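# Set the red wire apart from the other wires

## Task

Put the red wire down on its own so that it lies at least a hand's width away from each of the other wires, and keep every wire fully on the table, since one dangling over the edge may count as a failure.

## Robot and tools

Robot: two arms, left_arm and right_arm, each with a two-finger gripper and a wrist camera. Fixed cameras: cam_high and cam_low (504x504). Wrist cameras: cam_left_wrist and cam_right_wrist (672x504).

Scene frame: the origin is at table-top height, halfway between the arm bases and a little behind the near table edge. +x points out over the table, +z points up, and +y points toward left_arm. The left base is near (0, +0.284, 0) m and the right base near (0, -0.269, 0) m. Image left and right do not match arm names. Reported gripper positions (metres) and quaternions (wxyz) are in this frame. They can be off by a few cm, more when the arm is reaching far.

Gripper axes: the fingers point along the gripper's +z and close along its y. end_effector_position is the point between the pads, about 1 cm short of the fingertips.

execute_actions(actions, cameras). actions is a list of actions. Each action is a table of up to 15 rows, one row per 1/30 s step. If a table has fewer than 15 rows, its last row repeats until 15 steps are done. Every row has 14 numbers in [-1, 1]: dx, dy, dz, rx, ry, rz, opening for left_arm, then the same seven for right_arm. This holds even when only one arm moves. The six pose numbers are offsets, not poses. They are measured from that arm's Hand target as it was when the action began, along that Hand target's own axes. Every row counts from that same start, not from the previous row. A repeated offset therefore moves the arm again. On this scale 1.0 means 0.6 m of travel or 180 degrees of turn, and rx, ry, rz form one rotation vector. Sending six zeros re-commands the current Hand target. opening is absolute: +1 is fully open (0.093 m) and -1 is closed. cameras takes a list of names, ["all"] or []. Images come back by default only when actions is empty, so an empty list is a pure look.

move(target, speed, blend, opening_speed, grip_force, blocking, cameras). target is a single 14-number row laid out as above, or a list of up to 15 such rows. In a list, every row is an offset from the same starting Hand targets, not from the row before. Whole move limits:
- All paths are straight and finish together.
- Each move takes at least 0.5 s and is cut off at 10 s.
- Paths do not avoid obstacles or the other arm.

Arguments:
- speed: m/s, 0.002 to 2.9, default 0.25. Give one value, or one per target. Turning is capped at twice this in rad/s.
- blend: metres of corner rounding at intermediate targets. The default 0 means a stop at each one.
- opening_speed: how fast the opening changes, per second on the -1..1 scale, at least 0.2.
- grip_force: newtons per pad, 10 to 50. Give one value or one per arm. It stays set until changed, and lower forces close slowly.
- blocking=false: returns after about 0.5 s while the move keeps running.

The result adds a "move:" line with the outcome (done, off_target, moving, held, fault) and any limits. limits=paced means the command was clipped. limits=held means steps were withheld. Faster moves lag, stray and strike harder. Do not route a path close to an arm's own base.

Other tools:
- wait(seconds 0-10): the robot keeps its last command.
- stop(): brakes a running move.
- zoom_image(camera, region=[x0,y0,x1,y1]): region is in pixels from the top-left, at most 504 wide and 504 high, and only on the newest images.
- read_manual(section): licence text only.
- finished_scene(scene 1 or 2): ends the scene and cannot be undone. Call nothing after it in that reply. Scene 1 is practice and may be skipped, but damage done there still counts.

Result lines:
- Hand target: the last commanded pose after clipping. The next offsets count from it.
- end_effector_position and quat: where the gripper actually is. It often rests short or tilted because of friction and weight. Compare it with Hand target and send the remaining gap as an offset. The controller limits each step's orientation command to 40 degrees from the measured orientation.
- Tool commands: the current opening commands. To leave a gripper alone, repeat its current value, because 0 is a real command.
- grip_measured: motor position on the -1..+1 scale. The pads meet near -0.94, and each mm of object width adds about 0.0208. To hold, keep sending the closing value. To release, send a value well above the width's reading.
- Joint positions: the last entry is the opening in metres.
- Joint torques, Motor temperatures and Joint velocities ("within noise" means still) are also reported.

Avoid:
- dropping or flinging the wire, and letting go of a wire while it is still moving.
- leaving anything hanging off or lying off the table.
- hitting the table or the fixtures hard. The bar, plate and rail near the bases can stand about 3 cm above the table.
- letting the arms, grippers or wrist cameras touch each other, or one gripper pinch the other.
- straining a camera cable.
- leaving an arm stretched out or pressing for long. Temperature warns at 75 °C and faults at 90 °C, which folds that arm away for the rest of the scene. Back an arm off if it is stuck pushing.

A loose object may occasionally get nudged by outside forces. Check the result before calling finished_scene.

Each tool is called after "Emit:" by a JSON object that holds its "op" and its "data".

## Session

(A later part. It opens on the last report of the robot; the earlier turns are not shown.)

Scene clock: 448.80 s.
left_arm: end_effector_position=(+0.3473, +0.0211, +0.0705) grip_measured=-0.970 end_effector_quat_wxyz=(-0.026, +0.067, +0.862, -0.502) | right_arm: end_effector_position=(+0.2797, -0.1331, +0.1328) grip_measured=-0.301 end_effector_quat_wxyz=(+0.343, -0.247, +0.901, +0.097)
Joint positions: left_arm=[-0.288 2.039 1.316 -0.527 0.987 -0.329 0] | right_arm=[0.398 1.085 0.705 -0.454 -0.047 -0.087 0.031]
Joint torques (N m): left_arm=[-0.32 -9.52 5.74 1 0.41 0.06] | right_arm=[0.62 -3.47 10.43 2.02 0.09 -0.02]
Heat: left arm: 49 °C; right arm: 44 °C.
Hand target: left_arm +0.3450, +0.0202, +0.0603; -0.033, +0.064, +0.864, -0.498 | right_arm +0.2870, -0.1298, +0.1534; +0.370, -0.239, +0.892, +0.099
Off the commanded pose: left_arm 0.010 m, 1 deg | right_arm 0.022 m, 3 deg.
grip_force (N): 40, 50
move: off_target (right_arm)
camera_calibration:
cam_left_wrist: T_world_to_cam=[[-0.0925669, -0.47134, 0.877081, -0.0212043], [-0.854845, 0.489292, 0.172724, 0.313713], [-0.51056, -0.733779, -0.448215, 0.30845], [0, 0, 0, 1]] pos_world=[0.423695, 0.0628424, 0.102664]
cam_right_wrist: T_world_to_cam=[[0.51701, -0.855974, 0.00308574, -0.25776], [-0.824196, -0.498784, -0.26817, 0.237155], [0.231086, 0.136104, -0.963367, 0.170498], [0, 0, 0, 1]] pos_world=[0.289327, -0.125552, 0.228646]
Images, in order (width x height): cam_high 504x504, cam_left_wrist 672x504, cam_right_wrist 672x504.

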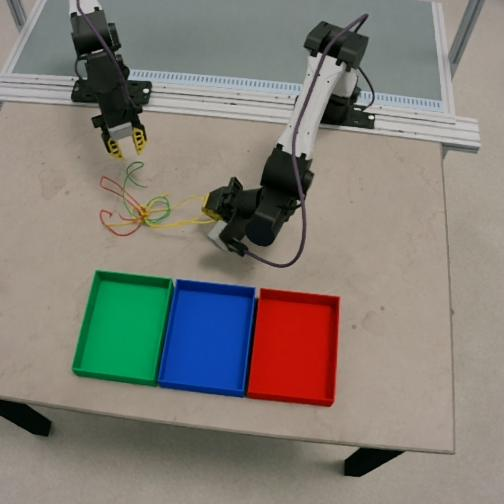

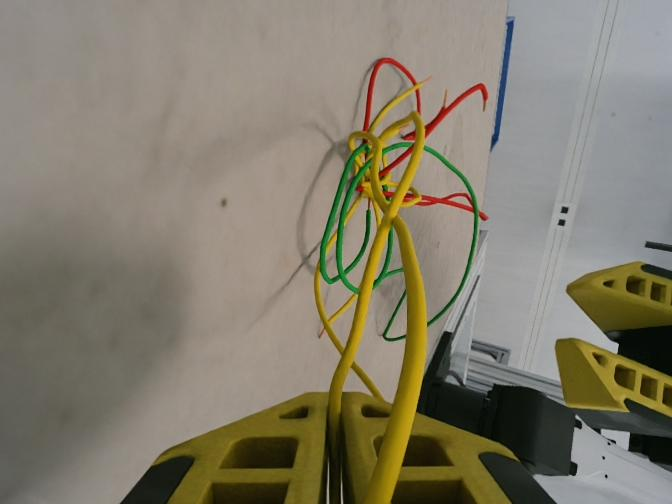

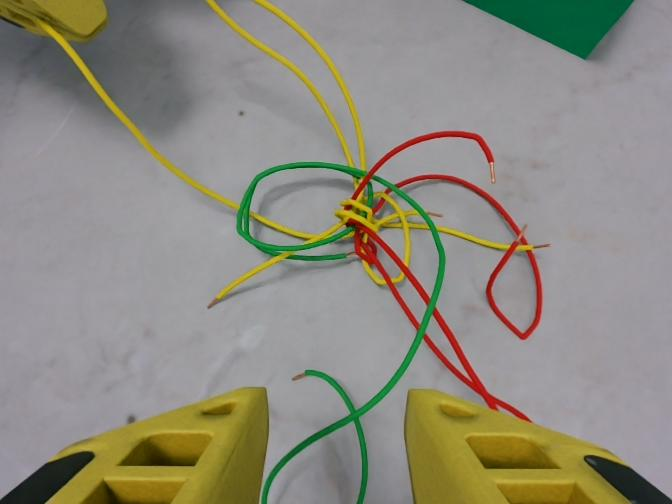

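Emit:
{"op": "move", "data": {"target": [0, 0, 0, 0, 0, 0, -1, 0.0215, -0.0555, 0.1092, -0.0808, 0.2413, -0.1947, -0.7], "speed": 0.2, "cameras": ["cam_right_wrist", "cam_high"]}}

Emit:
{"op": "zoom_image", "data": {"camera": "cam_right_wrist", "region": [200, 180, 480, 480]}}

Scene clock: 454.17 s.
left_arm: end_effector_position=(+0.3473, +0.0211, +0.0705) grip_measured=-0.970 end_effector_quat_wxyz=(-0.026, +0.067, +0.862, -0.502) | right_arm: end_effector_position=(+0.3305, -0.1439, +0.0946) grip_measured=-0.699 end_effector_quat_wxyz=(-0.003, -0.541, +0.841, +0.006)
Joint positions: left_arm=[-0.288 2.039 1.316 -0.527 0.987 -0.329 0] | right_arm=[0.336 1.879 1.531 -1.218 0.016 -0.765 0.012]
Joint torques (N m): left_arm=[-0.31 -9.52 5.72 1 0.42 0.06] | right_arm=[0.79 -6.3 9.14 0.27 0.07 -0.29]
Heat: left arm: 49 °C; right arm: 45 °C.
Hand target: left_arm +0.3450, +0.0202, +0.0603; -0.033, +0.064, +0.864, -0.498 | right_arm +0.3359, -0.1399, +0.0979; +0.000, -0.552, +0.834, +0.000
Off the commanded pose: left_arm 0.010 m, 1 deg | right_arm 0.008 m, 2 deg.
grip_force (N): 40, 50
move: done
camera_calibration:
cam_right_wrist: T_world_to_cam=[[0.914565, -0.404265, -0.0118744, -0.358171], [-0.3582, -0.823285, 0.440334, -0.00437587], [-0.187788, -0.398461, -0.897755, 0.178699], [0, 0, 0, 1]] pos_world=[0.359561, -0.0771942, 0.158102]
Images, in order (width x height): cam_high 504x504, cam_right_wrist 672x504.

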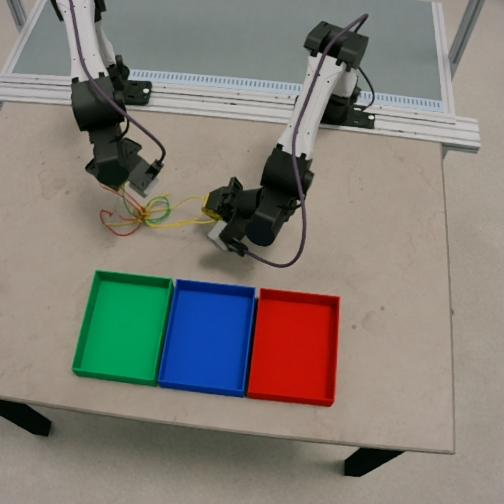

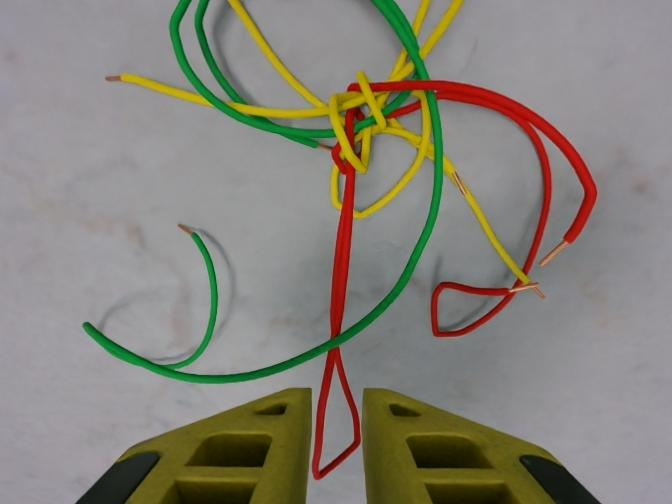

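Scaled by 1.680 from the camera's 672x504 image, which has a finer 960x720 frame.

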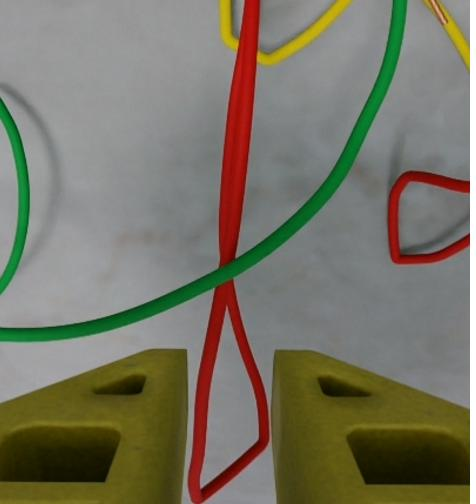

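Emit:
{"op": "zoom_image", "data": {"camera": "cam_right_wrist", "region": [310, 60, 450, 230]}}

Emit:
{"op": "zoom_image", "data": {"camera": "cam_right_wrist", "region": [320, 70, 400, 150]}}

Emit:
{"op": "zoom_image", "data": {"camera": "cam_right_wrist", "region": [300, 130, 380, 250]}}

Scaled by 2.965 from the camera's 672x504 image, which has a finer 960x720 frame.

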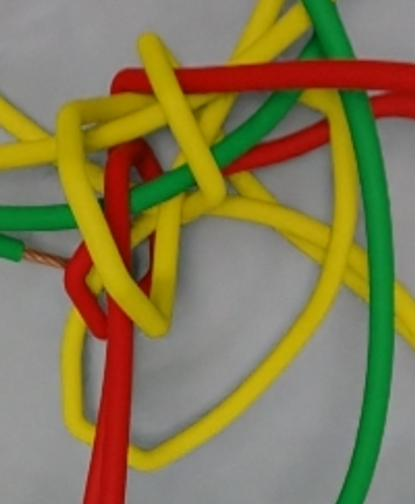

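Scaled by 6.300 from the camera's 672x504 image, which has a finer 960x720 frame.

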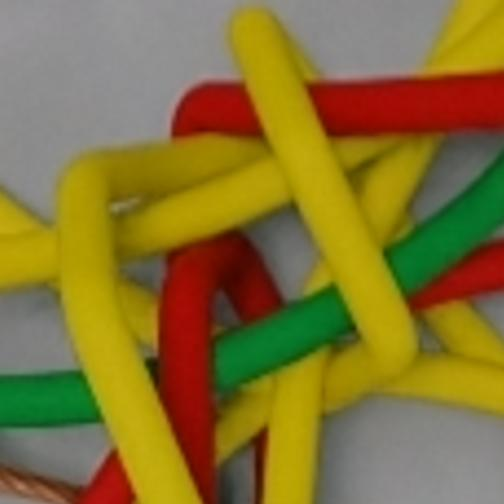

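Scaled by 4.200 from the camera's 672x504 image, which has a finer 960x720 frame.

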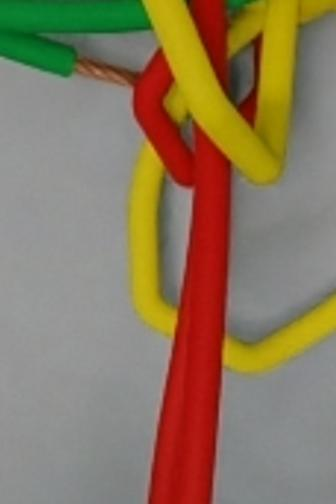

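Emit:
{"op": "zoom_image", "data": {"camera": "cam_right_wrist", "region": [300, 225, 370, 355]}}

Emit:
{"op": "zoom_image", "data": {"camera": "cam_right_wrist", "region": [295, 330, 375, 490]}}

Scaled by 3.877 from the camera's 672x504 image, which has a finer 960x720 frame.

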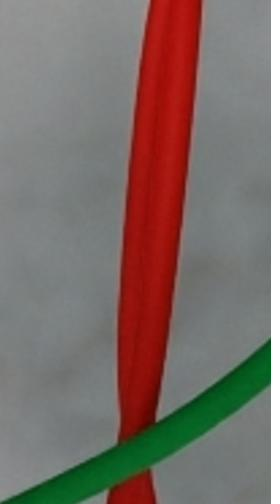

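Scaled by 3.150 from the camera's 672x504 image, which has a finer 960x720 frame.

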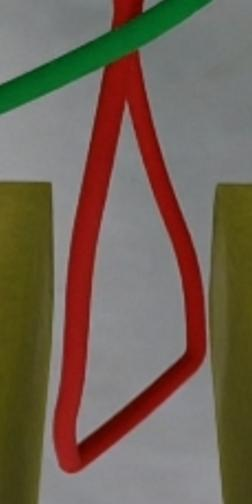

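Emit:
{"op": "move", "data": {"target": [0, 0, 0, 0, 0, 0, -1, 0.1142, -0.006, 0, 0, 0, 0, -0.7], "speed": 0.12, "cameras": ["cam_right_wrist", "cam_high"]}}

Emit:
{"op": "zoom_image", "data": {"camera": "cam_right_wrist", "region": [230, 120, 430, 420]}}

Emit:
{"op": "zoom_image", "data": {"camera": "cam_high", "region": [80, 150, 200, 250]}}

Scene clock: 458.13 s.
left_arm: end_effector_position=(+0.3473, +0.0211, +0.0705) grip_measured=-0.970 end_effector_quat_wxyz=(-0.026, +0.067, +0.862, -0.502) | right_arm: end_effector_position=(+0.3115, -0.2030, +0.0884) grip_measured=-0.699 end_effector_quat_wxyz=(-0.018, -0.546, +0.837, +0.009)
Joint positions: left_arm=[-0.288 2.039 1.316 -0.527 0.987 -0.329 0] | right_arm=[0.186 1.775 1.377 -1.198 0.02 -0.927 0.012]
Joint torques (N m): left_arm=[-0.32 -9.54 5.75 1 0.42 0.06] | right_arm=[-0.16 -9.52 5.39 0.42 -0.01 -0.3]
Heat: left arm: 48 °C; right arm: 44 °C.
Hand target: left_arm +0.3450, +0.0202, +0.0603; -0.033, +0.064, +0.864, -0.498 | right_arm +0.3125, -0.2044, +0.0979; +0.000, -0.552, +0.834, +0.000
Off the commanded pose: left_arm 0.010 m, 1 deg | right_arm 0.010 m, 2 deg.
grip_force (N): 40, 50
move: done
camera_calibration:
cam_right_wrist: T_world_to_cam=[[0.918794, -0.39326, -0.0341331, -0.361882], [-0.334869, -0.822306, 0.460082, -0.0658941], [-0.208999, -0.41129, -0.88722, 0.149122], [0, 0, 0, 1]] pos_world=[0.341595, -0.135166, 0.150268]
Images, in order (width x height): cam_high 504x504, cam_right_wrist 672x504.

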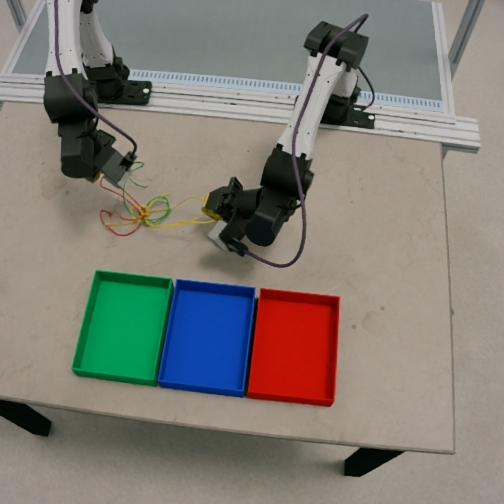

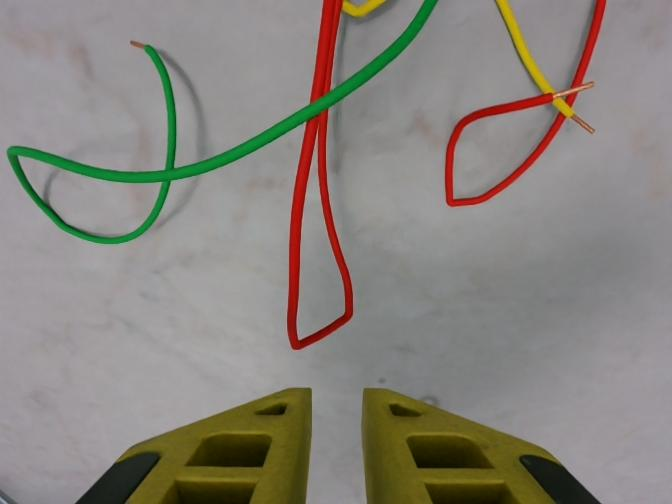

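Scaled by 1.680 from the camera's 672x504 image, which has a finer 960x720 frame.

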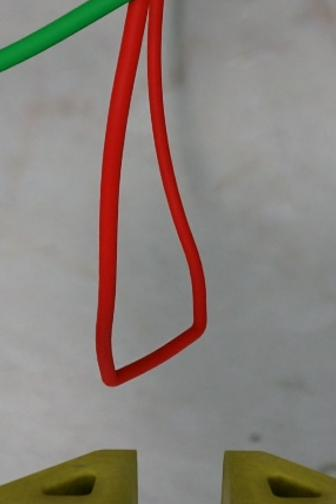

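Scaled by 4.200 from the camera's 504x504 image, which has a finer 720x720 frame.

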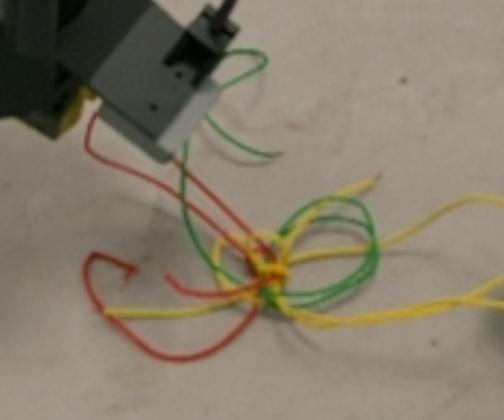

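Emit:
{"op": "move", "data": {"target": [0, 0, 0, 0, 0, 0, -1, -0.0187, 0.007, 0.075, 0, 0, 0, -0.78], "speed": 0.08, "cameras": ["cam_right_wrist"]}}

Emit:
{"op": "zoom_image", "data": {"camera": "cam_right_wrist", "region": [230, 200, 430, 500]}}

Scene clock: 460.27 s.
left_arm: end_effector_position=(+0.3473, +0.0211, +0.0705) grip_measured=-0.970 end_effector_quat_wxyz=(-0.026, +0.067, +0.862, -0.502) | right_arm: end_effector_position=(+0.3142, -0.1944, +0.0583) grip_measured=-0.779 end_effector_quat_wxyz=(+0.005, -0.554, +0.833, +0.001)
Joint positions: left_arm=[-0.288 2.039 1.316 -0.527 0.987 -0.329 0] | right_arm=[0.208 1.775 1.254 -1.027 0.02 -0.925 0.008]
Joint torques (N m): left_arm=[-0.34 -9.52 5.74 0.99 0.41 0.06] | right_arm=[0.65 -5.61 5.49 0.54 -0.01 -0.03]
Heat: left arm: 48 °C; right arm: 44 °C.
Hand target: left_arm +0.3450, +0.0202, +0.0603; -0.033, +0.064, +0.864, -0.498 | right_arm +0.3130, -0.1924, +0.0529; +0.000, -0.552, +0.834, +0.000
Off the commanded pose: left_arm 0.010 m, 1 deg | right_arm 0.006 m, 1 deg.
grip_force (N): 40, 50
move: done
camera_calibration:
cam_right_wrist: T_world_to_cam=[[0.92636, -0.376605, 0.00508345, -0.363431], [-0.341301, -0.833659, 0.434195, -0.0428181], [-0.159282, -0.403956, -0.900804, 0.113086], [0, 0, 0, 1]] pos_world=[0.340067, -0.126884, 0.122307]
Images, in order (width x height): cam_right_wrist 672x504.

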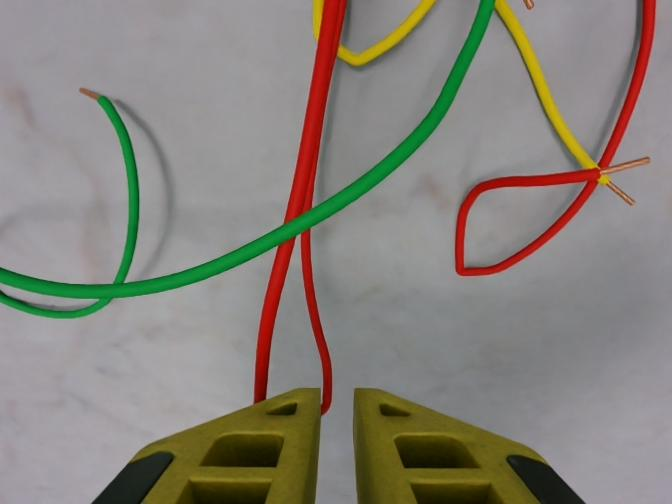

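Scaled by 1.680 from the camera's 672x504 image, which has a finer 960x720 frame.

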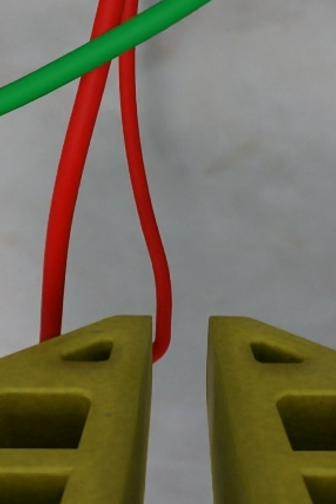

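Emit:
{"op": "move", "data": {"target": [[0, 0, 0, 0, 0, 0, -1, 0.0427, 0.0103, -0.008, 0, 0, 0, -0.8], [0, 0, 0, 0, 0, 0, -1, 0.0427, 0.0103, 0.025, 0, 0, 0, -0.8]], "speed": 0.08, "blend": 0.004, "cameras": ["cam_right_wrist"]}}

Emit:
{"op": "zoom_image", "data": {"camera": "cam_right_wrist", "region": [230, 200, 430, 500]}}

Scene clock: 462.13 s.
left_arm: end_effector_position=(+0.3473, +0.0211, +0.0705) grip_measured=-0.970 end_effector_quat_wxyz=(-0.026, +0.067, +0.862, -0.502) | right_arm: end_effector_position=(+0.2950, -0.2126, +0.0335) grip_measured=-0.799 end_effector_quat_wxyz=(-0.013, -0.547, +0.837, +0.007)
Joint positions: left_arm=[-0.288 2.039 1.316 -0.527 0.987 -0.329 0] | right_arm=[0.163 1.756 1.128 -0.954 0.021 -0.952 0.007]
Joint torques (N m): left_arm=[-0.32 -9.52 5.72 1 0.42 0.06] | right_arm=[-0.27 -7.87 5.2 0.47 -0.03 -0.3]
Heat: left arm: 48 °C; right arm: 44 °C.
Hand target: left_arm +0.3450, +0.0202, +0.0603; -0.033, +0.064, +0.864, -0.498 | right_arm +0.2973, -0.2136, +0.0379; +0.000, -0.552, +0.834, +0.000
Off the commanded pose: left_arm 0.010 m, 1 deg | right_arm 0.005 m, 2 deg.
grip_force (N): 40, 50
move: done
camera_calibration:
cam_right_wrist: T_world_to_cam=[[0.919627, -0.392087, -0.0235282, -0.352752], [-0.339625, -0.823814, 0.453856, -0.0527317], [-0.197334, -0.409387, -0.890764, 0.0900853], [0, 0, 0, 1]] pos_world=[0.324268, -0.144871, 0.0958777]
Images, in order (width x height): cam_right_wrist 672x504.

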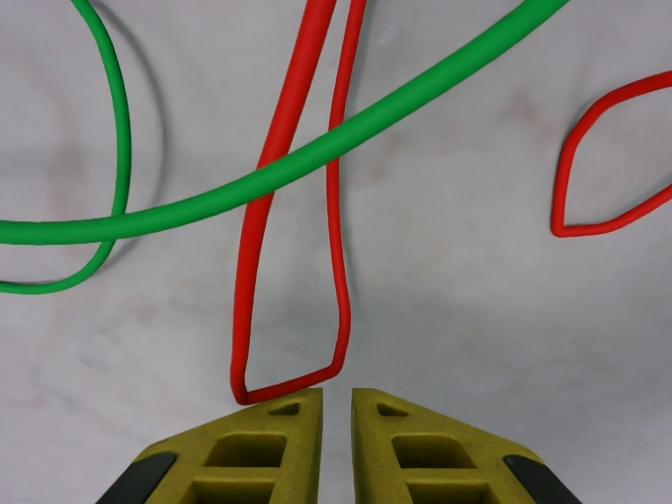

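Scaled by 1.680 from the camera's 672x504 image, which has a finer 960x720 frame.

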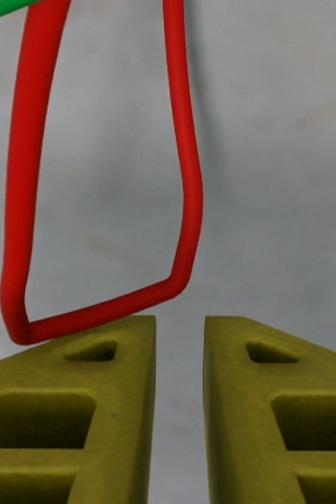

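Emit:
{"op": "move", "data": {"target": [0, 0, 0, 0, 0, 0, -1, -0.01, -0.0013, 0.0375, 0, 0, 0, -0.8], "speed": 0.05, "cameras": ["cam_right_wrist"]}}

Emit:
{"op": "zoom_image", "data": {"camera": "cam_right_wrist", "region": [230, 250, 430, 504]}}

Scene clock: 463.50 s.
left_arm: end_effector_position=(+0.3473, +0.0211, +0.0705) grip_measured=-0.970 end_effector_quat_wxyz=(-0.026, +0.067, +0.862, -0.502) | right_arm: end_effector_position=(+0.3012, -0.2110, +0.0209) grip_measured=-0.799 end_effector_quat_wxyz=(+0.003, -0.547, +0.837, +0.001)
Joint positions: left_arm=[-0.288 2.039 1.316 -0.527 0.987 -0.329 0] | right_arm=[0.163 1.77 1.091 -0.869 0.021 -0.952 0.007]
Joint torques (N m): left_arm=[-0.32 -9.54 5.75 0.99 0.41 0.06] | right_arm=[0.77 -5.11 5.19 0.58 -0.03 -0.18]
Heat: left arm: 48 °C; right arm: 44 °C.
Hand target: left_arm +0.3449, +0.0202, +0.0603; -0.033, +0.064, +0.864, -0.498 | right_arm +0.3002, -0.2084, +0.0153; +0.000, -0.552, +0.834, +0.000
Off the commanded pose: left_arm 0.010 m, 1 deg | right_arm 0.006 m, 1 deg.
grip_force (N): 40, 50
move: done
camera_calibration:
cam_right_wrist: T_world_to_cam=[[0.919783, -0.392408, 0.00400339, -0.358782], [-0.354612, -0.826736, 0.436759, -0.0393277], [-0.168078, -0.403143, -0.89957, 0.0734673], [0, 0, 0, 1]] pos_world=[0.328404, -0.143685, 0.084702]
Images, in order (width x height): cam_right_wrist 672x504.

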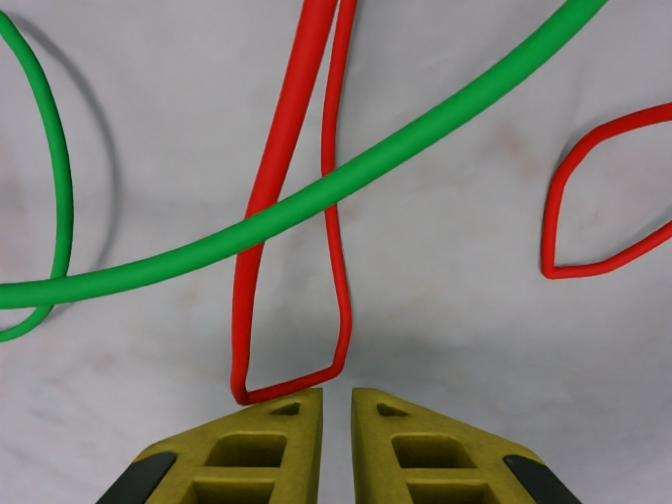

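Scaled by 1.984 from the camera's 672x504 image, which has a finer 960x720 frame.

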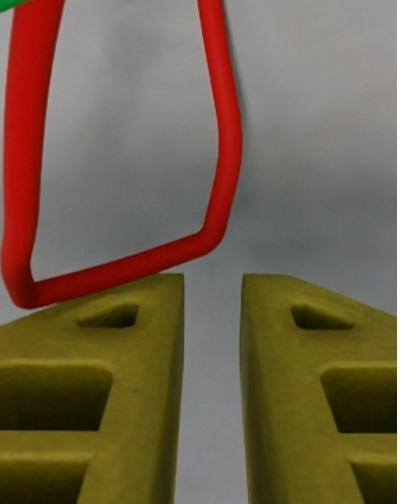

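Emit:
{"op": "move", "data": {"target": [[0, 0, 0, 0, 0, 0, -1, 0, 0, -0.05, 0, 0, 0, -0.8], [0, 0, 0, 0, 0, 0, -1, -0.0367, -0.0013, -0.05, 0, 0, 0, -0.8], [0, 0, 0, 0, 0, 0, -1, -0.0367, -0.0013, 0.008, 0, 0, 0, -0.8]], "speed": 0.08, "blend": [0.005, 0.005, 0], "cameras": ["cam_right_wrist"]}}

Emit:
{"op": "zoom_image", "data": {"camera": "cam_right_wrist", "region": [230, 250, 430, 504]}}

Scene clock: 465.80 s.
left_arm: end_effector_position=(+0.3473, +0.0211, +0.0705) grip_measured=-0.970 end_effector_quat_wxyz=(-0.026, +0.067, +0.862, -0.502) | right_arm: end_effector_position=(+0.3091, -0.1894, +0.0157) grip_measured=-0.799 end_effector_quat_wxyz=(+0.001, -0.556, +0.831, +0.002)
Joint positions: left_arm=[-0.288 2.039 1.316 -0.527 0.987 -0.329 0] | right_arm=[0.224 1.829 1.141 -0.866 0.021 -0.913 0.007]
Joint torques (N m): left_arm=[-0.32 -9.54 5.75 1 0.41 0.06] | right_arm=[0.29 -5.65 5.33 0.61 -0.01 -0.02]
Heat: left arm: 48 °C; right arm: 44 °C.
Hand target: left_arm +0.3450, +0.0202, +0.0603; -0.033, +0.064, +0.864, -0.498 | right_arm +0.3096, -0.1883, +0.0106; +0.000, -0.552, +0.834, +0.000
Off the commanded pose: left_arm 0.011 m, 1 deg | right_arm 0.005 m, 1 deg.
grip_force (N): 40, 50
move: off_target (left_arm)
camera_calibration:
cam_right_wrist: T_world_to_cam=[[0.928272, -0.371902, -0.000428197, -0.356218], [-0.334071, -0.834351, 0.438469, -0.0242721], [-0.163425, -0.406876, -0.898746, 0.0765627], [0, 0, 0, 1]] pos_world=[0.335071, -0.121578, 0.0793005]
Images, in order (width x height): cam_right_wrist 672x504.

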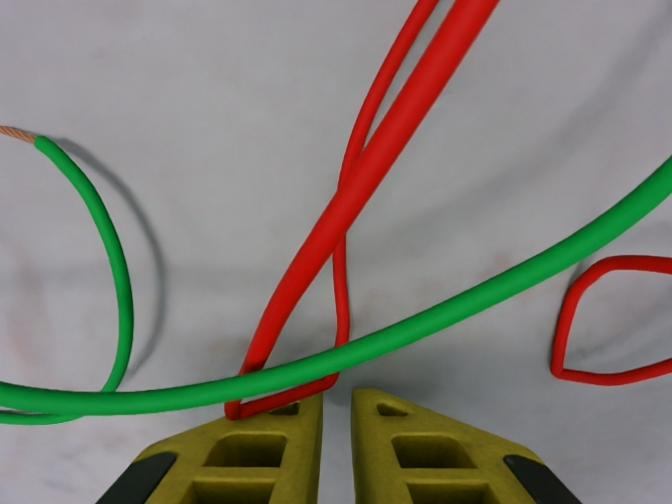

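Scaled by 1.984 from the camera's 672x504 image, which has a finer 960x720 frame.

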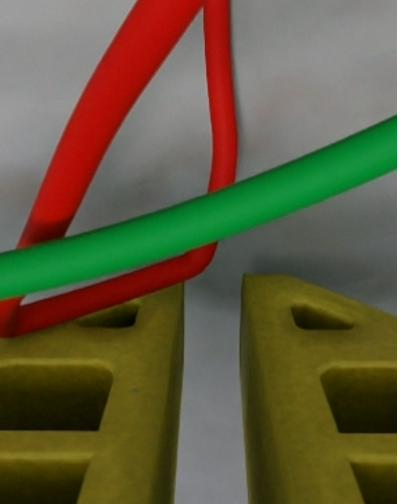

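Emit:
{"op": "move", "data": {"target": [[0, 0, 0, 0, 0, 0, -1, 0, 0, -0.1, 0, 0, 0, -0.8], [0, 0, 0, 0, 0, 0, -1, -0.0427, 0.0012, -0.1, 0, 0, 0, -0.8], [0, 0, 0, 0, 0, 0, -1, -0.0427, 0.0012, -0.03, 0, 0, 0, -0.8]], "speed": 0.1, "blend": [0.005, 0.005, 0], "cameras": ["cam_right_wrist"]}}

Emit:
{"op": "zoom_image", "data": {"camera": "cam_right_wrist", "region": [180, 150, 480, 504]}}

Scene clock: 468.63 s.
left_arm: end_effector_position=(+0.3473, +0.0211, +0.0705) grip_measured=-0.970 end_effector_quat_wxyz=(-0.026, +0.067, +0.862, -0.502) | right_arm: end_effector_position=(+0.3188, -0.1652, +0.0335) grip_measured=-0.799 end_effector_quat_wxyz=(+0.002, -0.556, +0.831, +0.002)
Joint positions: left_arm=[-0.288 2.039 1.316 -0.527 0.987 -0.329 0] | right_arm=[0.288 1.857 1.254 -0.95 0.022 -0.85 0.007]
Joint torques (N m): left_arm=[-0.31 -9.52 5.74 0.99 0.41 0.06] | right_arm=[0.27 -6.12 5.59 0.57 -0.01 -0.02]
Heat: left arm: 48 °C; right arm: 44 °C.
Hand target: left_arm +0.3449, +0.0202, +0.0603; -0.033, +0.064, +0.864, -0.498 | right_arm +0.3190, -0.1645, +0.0286; +0.000, -0.552, +0.834, +0.000
Off the commanded pose: left_arm 0.011 m, 1 deg | right_arm 0.005 m, 1 deg.
grip_force (N): 40, 50
move: off_target (left_arm)
camera_calibration:
cam_right_wrist: T_world_to_cam=[[0.928554, -0.371197, 0.00108115, -0.3562], [-0.334309, -0.835006, 0.437038, -0.00860267], [-0.161324, -0.406174, -0.899443, 0.103462], [0, 0, 0, 1]] pos_world=[0.344565, -0.0973798, 0.0972028]
Images, in order (width x height): cam_right_wrist 672x504.

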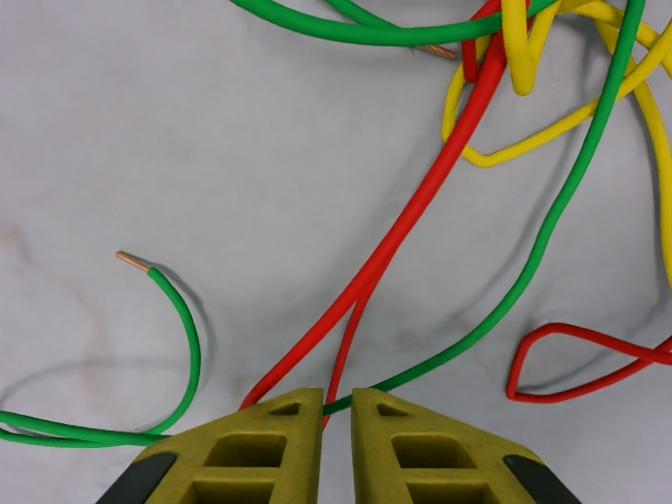

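Scaled by 1.424 from the camera's 672x504 image, which has a finer 960x720 frame.

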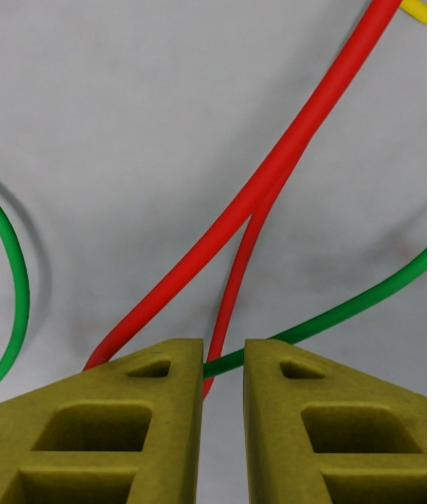

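Emit:
{"op": "move", "data": {"target": [[0, 0, 0, 0, 0, 0, -1, 0, 0, -0.033, 0, 0, 0, -0.8], [0, 0, 0, 0, 0, 0, -1, 0.0183, 0.0017, -0.033, 0, 0, 0, -0.8], [0, 0, 0, 0, 0, 0, -1, 0.0183, 0.0017, 0.0377, 0, 0, 0, -0.8]], "speed": 0.08, "blend": [0.004, 0.004, 0], "cameras": ["cam_right_wrist"]}}

Emit:
{"op": "zoom_image", "data": {"camera": "cam_right_wrist", "region": [230, 250, 430, 504]}}

Scene clock: 470.47 s.
left_arm: end_effector_position=(+0.3473, +0.0211, +0.0705) grip_measured=-0.970 end_effector_quat_wxyz=(-0.026, +0.067, +0.862, -0.502) | right_arm: end_effector_position=(+0.3096, -0.1736, +0.0155) grip_measured=-0.799 end_effector_quat_wxyz=(-0.005, -0.549, +0.836, +0.004)
Joint positions: left_arm=[-0.288 2.039 1.316 -0.527 0.987 -0.329 0] | right_arm=[0.271 1.857 1.176 -0.887 0.022 -0.849 0.007]
Joint torques (N m): left_arm=[-0.32 -9.54 5.76 0.99 0.41 0.06] | right_arm=[-0.44 -5.33 4.63 0.86 -0.02 -0.26]
Heat: left arm: 48 °C; right arm: 43 °C.
Hand target: left_arm +0.3449, +0.0202, +0.0603; -0.033, +0.064, +0.864, -0.498 | right_arm +0.3138, -0.1743, +0.0060; +0.000, -0.552, +0.834, +0.000
Off the commanded pose: left_arm 0.011 m, 1 deg | right_arm 0.010 m, 1 deg.
grip_force (N): 40, 50
move: off_target (left_arm)
camera_calibration:
cam_right_wrist: T_world_to_cam=[[0.921985, -0.387101, -0.00984858, -0.351351], [-0.342492, -0.827075, 0.445698, -0.00711112], [-0.180676, -0.407554, -0.895129, 0.0881218], [0, 0, 0, 1]] pos_world=[0.337426, -0.105975, 0.0785895]
Images, in order (width x height): cam_right_wrist 672x504.

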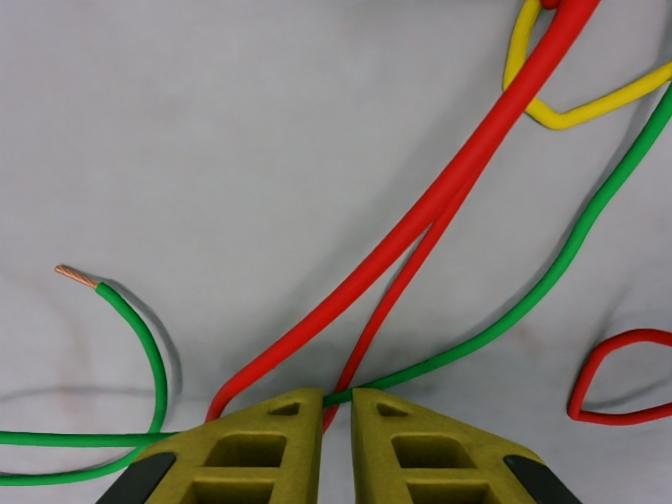

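Scaled by 1.984 from the camera's 672x504 image, which has a finer 960x720 frame.

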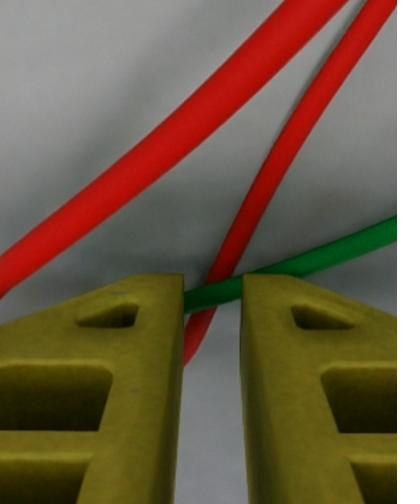

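Emit:
{"op": "move", "data": {"target": [[0, 0, 0, 0, 0, 0, -1, 0, 0, -0.09, 0, 0, 0, -0.8], [0, 0, 0, 0, 0, 0, -1, -0.0587, -0.0193, -0.09, 0, 0, 0.1333, -0.8]], "speed": 0.12, "blend": [0.005, 0], "cameras": ["cam_right_wrist", "cam_high"]}}

Emit:
{"op": "zoom_image", "data": {"camera": "cam_right_wrist", "region": [180, 150, 480, 504]}}

Scene clock: 474.30 s.
left_arm: end_effector_position=(+0.3473, +0.0211, +0.0705) grip_measured=-0.970 end_effector_quat_wxyz=(-0.026, +0.067, +0.862, -0.502) | right_arm: end_effector_position=(+0.3323, -0.1515, +0.0575) grip_measured=-0.799 end_effector_quat_wxyz=(-0.004, -0.369, +0.930, +0.003)
Joint positions: left_arm=[-0.288 2.039 1.316 -0.527 0.987 -0.329 0] | right_arm=[0.314 1.901 1.412 -1.076 0.022 -0.399 0.007]
Joint torques (N m): left_arm=[-0.31 -9.52 5.74 1 0.41 0.06] | right_arm=[0.76 -6.22 8.94 0.32 0.01 -0.02]
Heat: left arm: 47 °C; right arm: 43 °C.
Hand target: left_arm +0.3449, +0.0202, +0.0603; -0.033, +0.064, +0.864, -0.498 | right_arm +0.3381, -0.1464, +0.0599; +0.000, -0.367, +0.930, +0.000
Off the commanded pose: left_arm 0.011 m, 1 deg | right_arm 0.008 m, 1 deg.
grip_force (N): 40, 50
move: off_target (left_arm)
camera_calibration:
cam_right_wrist: T_world_to_cam=[[0.693402, -0.720524, -0.00621164, -0.338069], [-0.642637, -0.622299, 0.446947, 0.130955], [-0.325902, -0.305922, -0.894539, 0.202467], [0, 0, 0, 1]] pos_world=[0.384558, -0.100154, 0.120485]
Images, in order (width x height): cam_high 504x504, cam_right_wrist 672x504.

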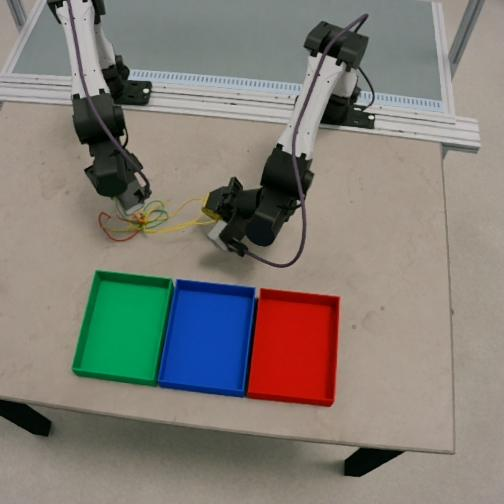

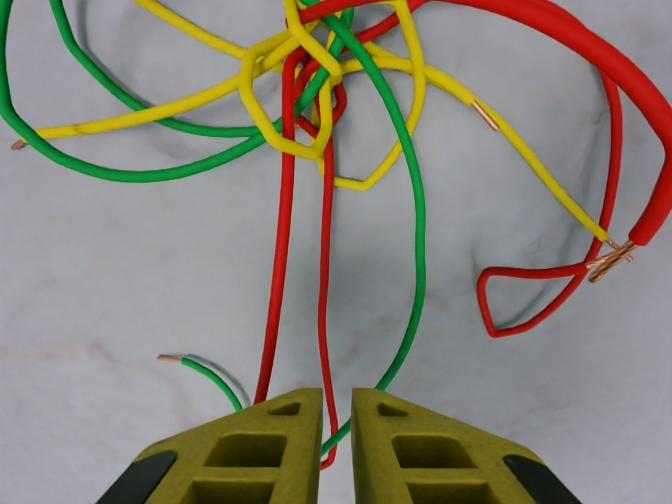

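Scaled by 1.424 from the camera's 672x504 image, which has a finer 960x720 frame.

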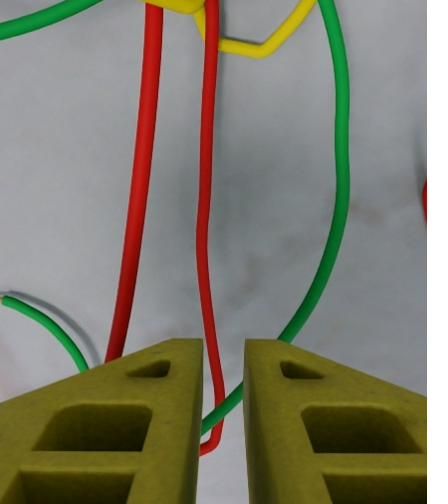

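Emit:
{"op": "move", "data": {"target": [0, 0, 0, 0, 0, 0, -1, -0.005, 0.0097, 0.0633, 0, 0, 0, -0.8], "speed": 0.08, "cameras": ["cam_right_wrist"]}}

Emit:
{"op": "zoom_image", "data": {"camera": "cam_right_wrist", "region": [230, 200, 430, 504]}}

Scene clock: 475.77 s.
left_arm: end_effector_position=(+0.3473, +0.0211, +0.0705) grip_measured=-0.970 end_effector_quat_wxyz=(-0.026, +0.067, +0.862, -0.502) | right_arm: end_effector_position=(+0.3371, -0.1428, +0.0281) grip_measured=-0.799 end_effector_quat_wxyz=(+0.002, -0.369, +0.930, +0.003)
Joint positions: left_arm=[-0.288 2.039 1.316 -0.527 0.987 -0.329 0] | right_arm=[0.33 1.953 1.361 -0.962 0.022 -0.384 0.007]
Joint torques (N m): left_arm=[-0.31 -9.54 5.74 0.99 0.41 0.06] | right_arm=[0.75 -6.74 5.5 0.59 0.02 -0.02]
Heat: left arm: 47 °C; right arm: 43 °C.
Hand target: left_arm +0.3449, +0.0202, +0.0603; -0.033, +0.064, +0.864, -0.498 | right_arm +0.3364, -0.1400, +0.0220; +0.000, -0.367, +0.930, +0.000
Off the commanded pose: left_arm 0.011 m, 1 deg | right_arm 0.007 m, 0 deg.
grip_force (N): 40, 50
move: off_target (left_arm)
camera_calibration:
cam_right_wrist: T_world_to_cam=[[0.69319, -0.720753, -0.0016245, -0.335461], [-0.647823, -0.624035, 0.436927, 0.15433], [-0.31593, -0.301821, -0.899495, 0.177633], [0, 0, 0, 1]] pos_world=[0.388636, -0.0918637, 0.0918043]
Images, in order (width x height): cam_right_wrist 672x504.

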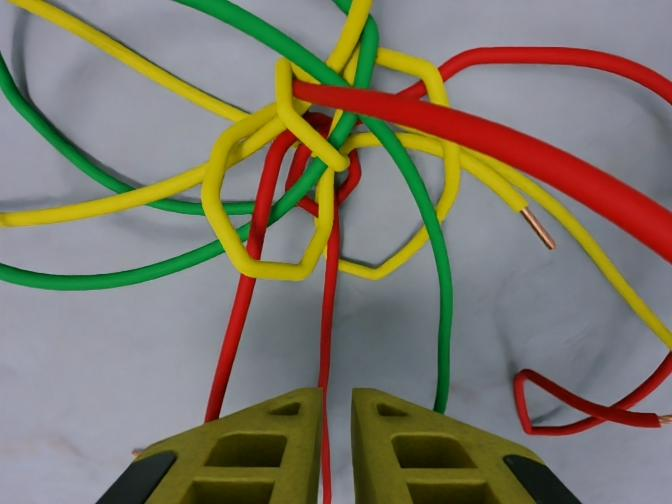

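Scaled by 1.658 from the camera's 672x504 image, which has a finer 960x720 frame.

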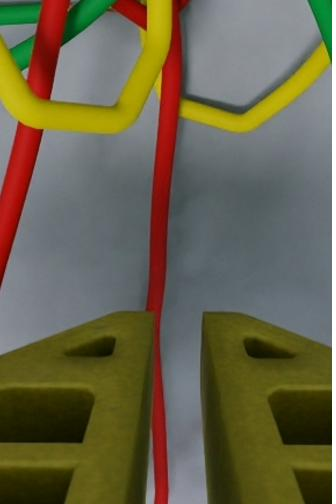

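Emit:
{"op": "zoom_image", "data": {"camera": "cam_right_wrist", "region": [230, 50, 400, 220]}}

Emit:
{"op": "zoom_image", "data": {"camera": "cam_right_wrist", "region": [190, 120, 480, 400]}}

Scaled by 2.965 from the camera's 672x504 image, which has a finer 960x720 frame.

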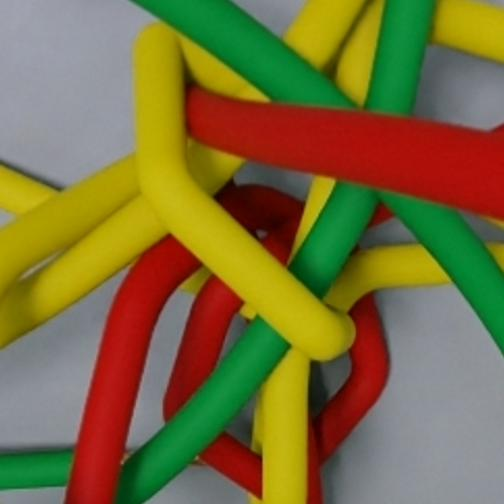

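Scaled by 1.738 from the camera's 672x504 image, which has a finer 960x720 frame.

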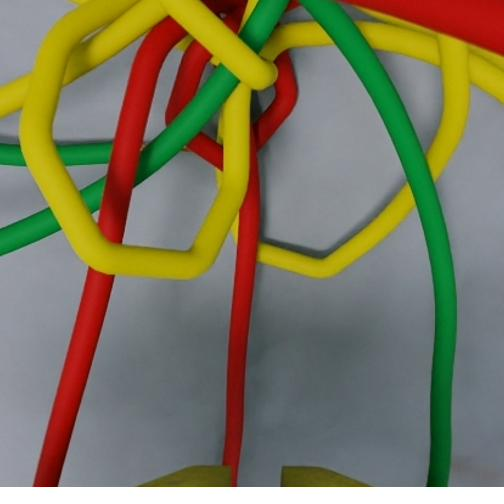

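Emit:
{"op": "move", "data": {"target": [0, 0, 0, 0, 0, 0, -1, 0, 0.0067, 0.0283, 0, 0, 0, -0.8], "speed": 0.05, "cameras": ["cam_right_wrist"]}}

Emit:
{"op": "zoom_image", "data": {"camera": "cam_right_wrist", "region": [230, 250, 430, 504]}}

Scene clock: 477.50 s.
left_arm: end_effector_position=(+0.3473, +0.0211, +0.0705) grip_measured=-0.970 end_effector_quat_wxyz=(-0.026, +0.067, +0.862, -0.502) | right_arm: end_effector_position=(+0.3350, -0.1398, +0.0124) grip_measured=-0.799 end_effector_quat_wxyz=(+0.003, -0.368, +0.930, +0.003)
Joint positions: left_arm=[-0.288 2.039 1.316 -0.527 0.987 -0.329 0] | right_arm=[0.339 1.971 1.32 -0.9 0.022 -0.374 0.007]
Joint torques (N m): left_arm=[-0.32 -9.51 5.74 0.99 0.42 0.05] | right_arm=[0.8 -6.6 5.26 0.63 0.03 -0.02]
Heat: left arm: 47 °C; right arm: 43 °C.
Hand target: left_arm +0.3449, +0.0202, +0.0603; -0.033, +0.064, +0.864, -0.498 | right_arm +0.3336, -0.1370, +0.0051; +0.000, -0.367, +0.930, +0.000
Off the commanded pose: left_arm 0.011 m, 1 deg | right_arm 0.008 m, 1 deg.
grip_force (N): 40, 50
move: off_target (left_arm)
camera_calibration:
cam_right_wrist: T_world_to_cam=[[0.692863, -0.721069, -0.000978491, -0.331818], [-0.64895, -0.624156, 0.435078, 0.162175], [-0.314332, -0.300814, -0.900392, 0.163474], [0, 0, 0, 1]] pos_world=[0.386533, -0.0888661, 0.0763079]
Images, in order (width x height): cam_right_wrist 672x504.

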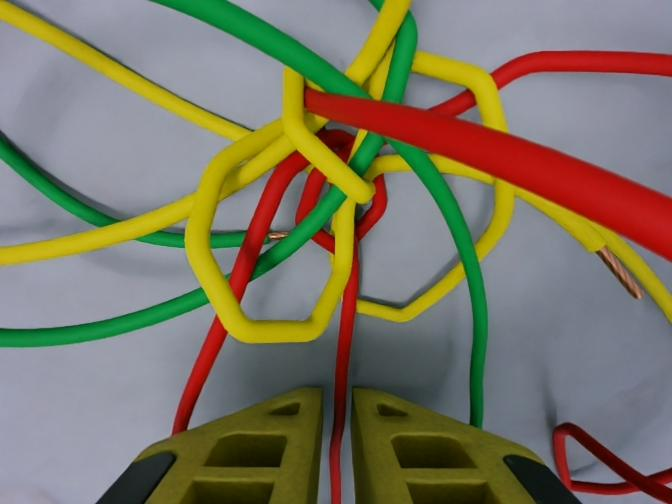

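Scaled by 1.984 from the camera's 672x504 image, which has a finer 960x720 frame.

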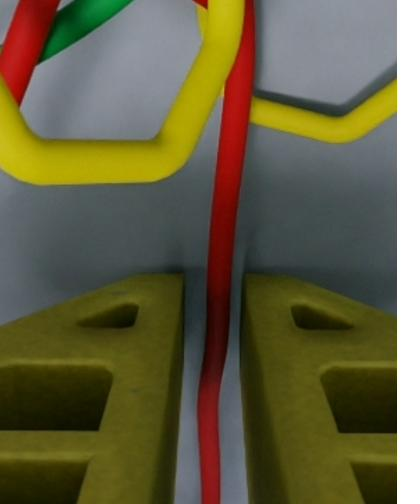

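Emit:
{"op": "zoom_image", "data": {"camera": "cam_right_wrist", "region": [250, 70, 430, 270]}}

Emit:
{"op": "zoom_image", "data": {"camera": "cam_right_wrist", "region": [280, 90, 400, 200]}}

Scaled by 2.520 from the camera's 672x504 image, which has a finer 960x720 frame.

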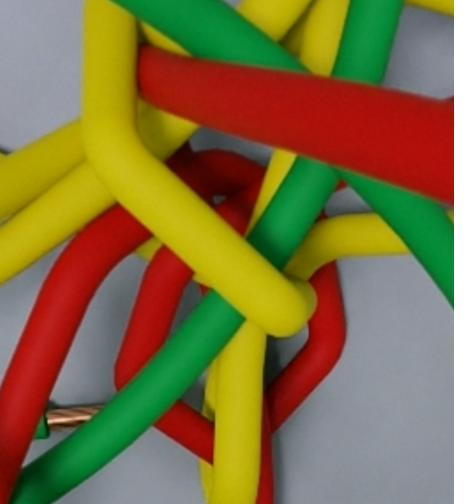

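Scaled by 4.200 from the camera's 672x504 image, which has a finer 960x720 frame.

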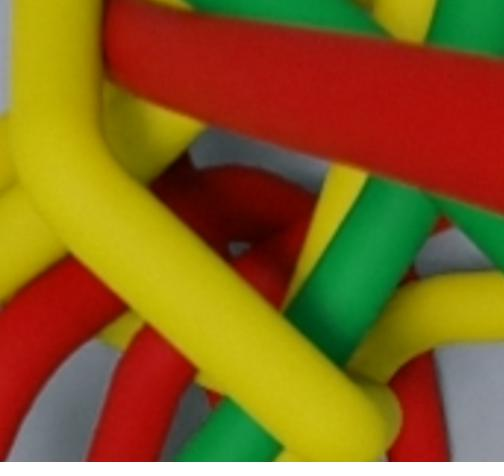

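Emit:
{"op": "move", "data": {"target": [[0, 0, 0, 0, 0, 0, -1, 0, 0, 0, 0, 0, 0, -1], [0, 0, 0, 0, 0, 0, -1, 0.03, 0, -0.04, 0, 0, 0, -1]], "speed": 0.05, "opening_speed": 0.5, "cameras": ["cam_right_wrist"]}}

Emit:
{"op": "zoom_image", "data": {"camera": "cam_right_wrist", "region": [180, 50, 480, 504]}}

Scene clock: 480.33 s.
left_arm: end_effector_position=(+0.3473, +0.0211, +0.0705) grip_measured=-0.970 end_effector_quat_wxyz=(-0.026, +0.067, +0.862, -0.502) | right_arm: end_effector_position=(+0.3206, -0.1465, +0.0154) grip_measured=-0.974 end_effector_quat_wxyz=(-0.014, -0.368, +0.930, +0.003)
Joint positions: left_arm=[-0.288 2.039 1.316 -0.527 0.987 -0.329 0] | right_arm=[0.336 1.941 1.288 -0.934 0.022 -0.374 0]
Joint torques (N m): left_arm=[-0.34 -9.52 5.74 0.99 0.41 0.06] | right_arm=[-0.35 -11.12 5.15 0.26 0.02 -0.17]
Heat: left arm: 47 °C; right arm: 43 °C.
Hand target: left_arm +0.3449, +0.0202, +0.0603; -0.033, +0.064, +0.864, -0.498 | right_arm +0.3205, -0.1493, +0.0290; +0.000, -0.367, +0.930, +0.000
Off the commanded pose: left_arm 0.011 m, 1 deg | right_arm 0.014 m, 2 deg.
grip_force (N): 40, 50
move: off_target (left_arm, right_arm)
camera_calibration:
cam_right_wrist: T_world_to_cam=[[0.69138, -0.722354, -0.0140437, -0.326075], [-0.635494, -0.617262, 0.463826, 0.143503], [-0.343715, -0.311755, -0.885815, 0.167182], [0, 0, 0, 1]] pos_world=[0.3741, -0.0948424, 0.0769522]
Images, in order (width x height): cam_right_wrist 672x504.

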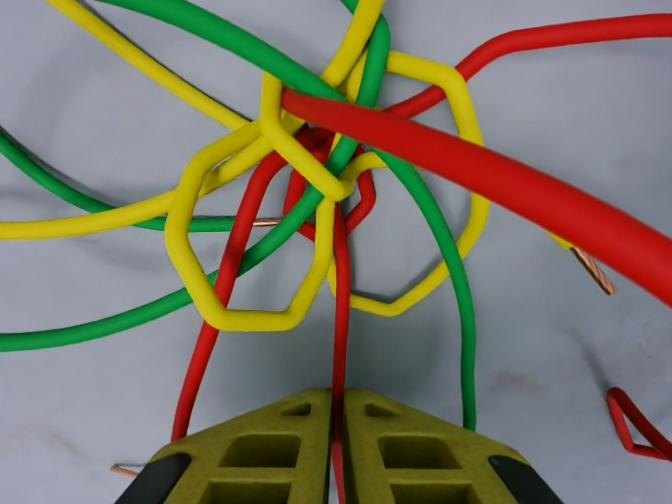

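Scaled by 1.110 from the camera's 672x504 image, which has a finer 960x720 frame.

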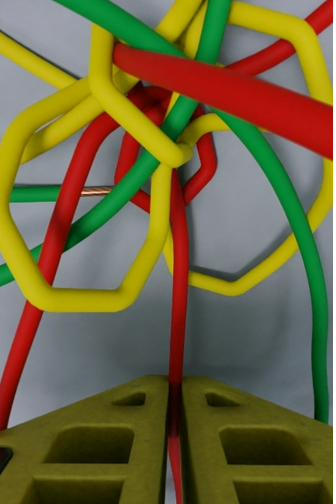

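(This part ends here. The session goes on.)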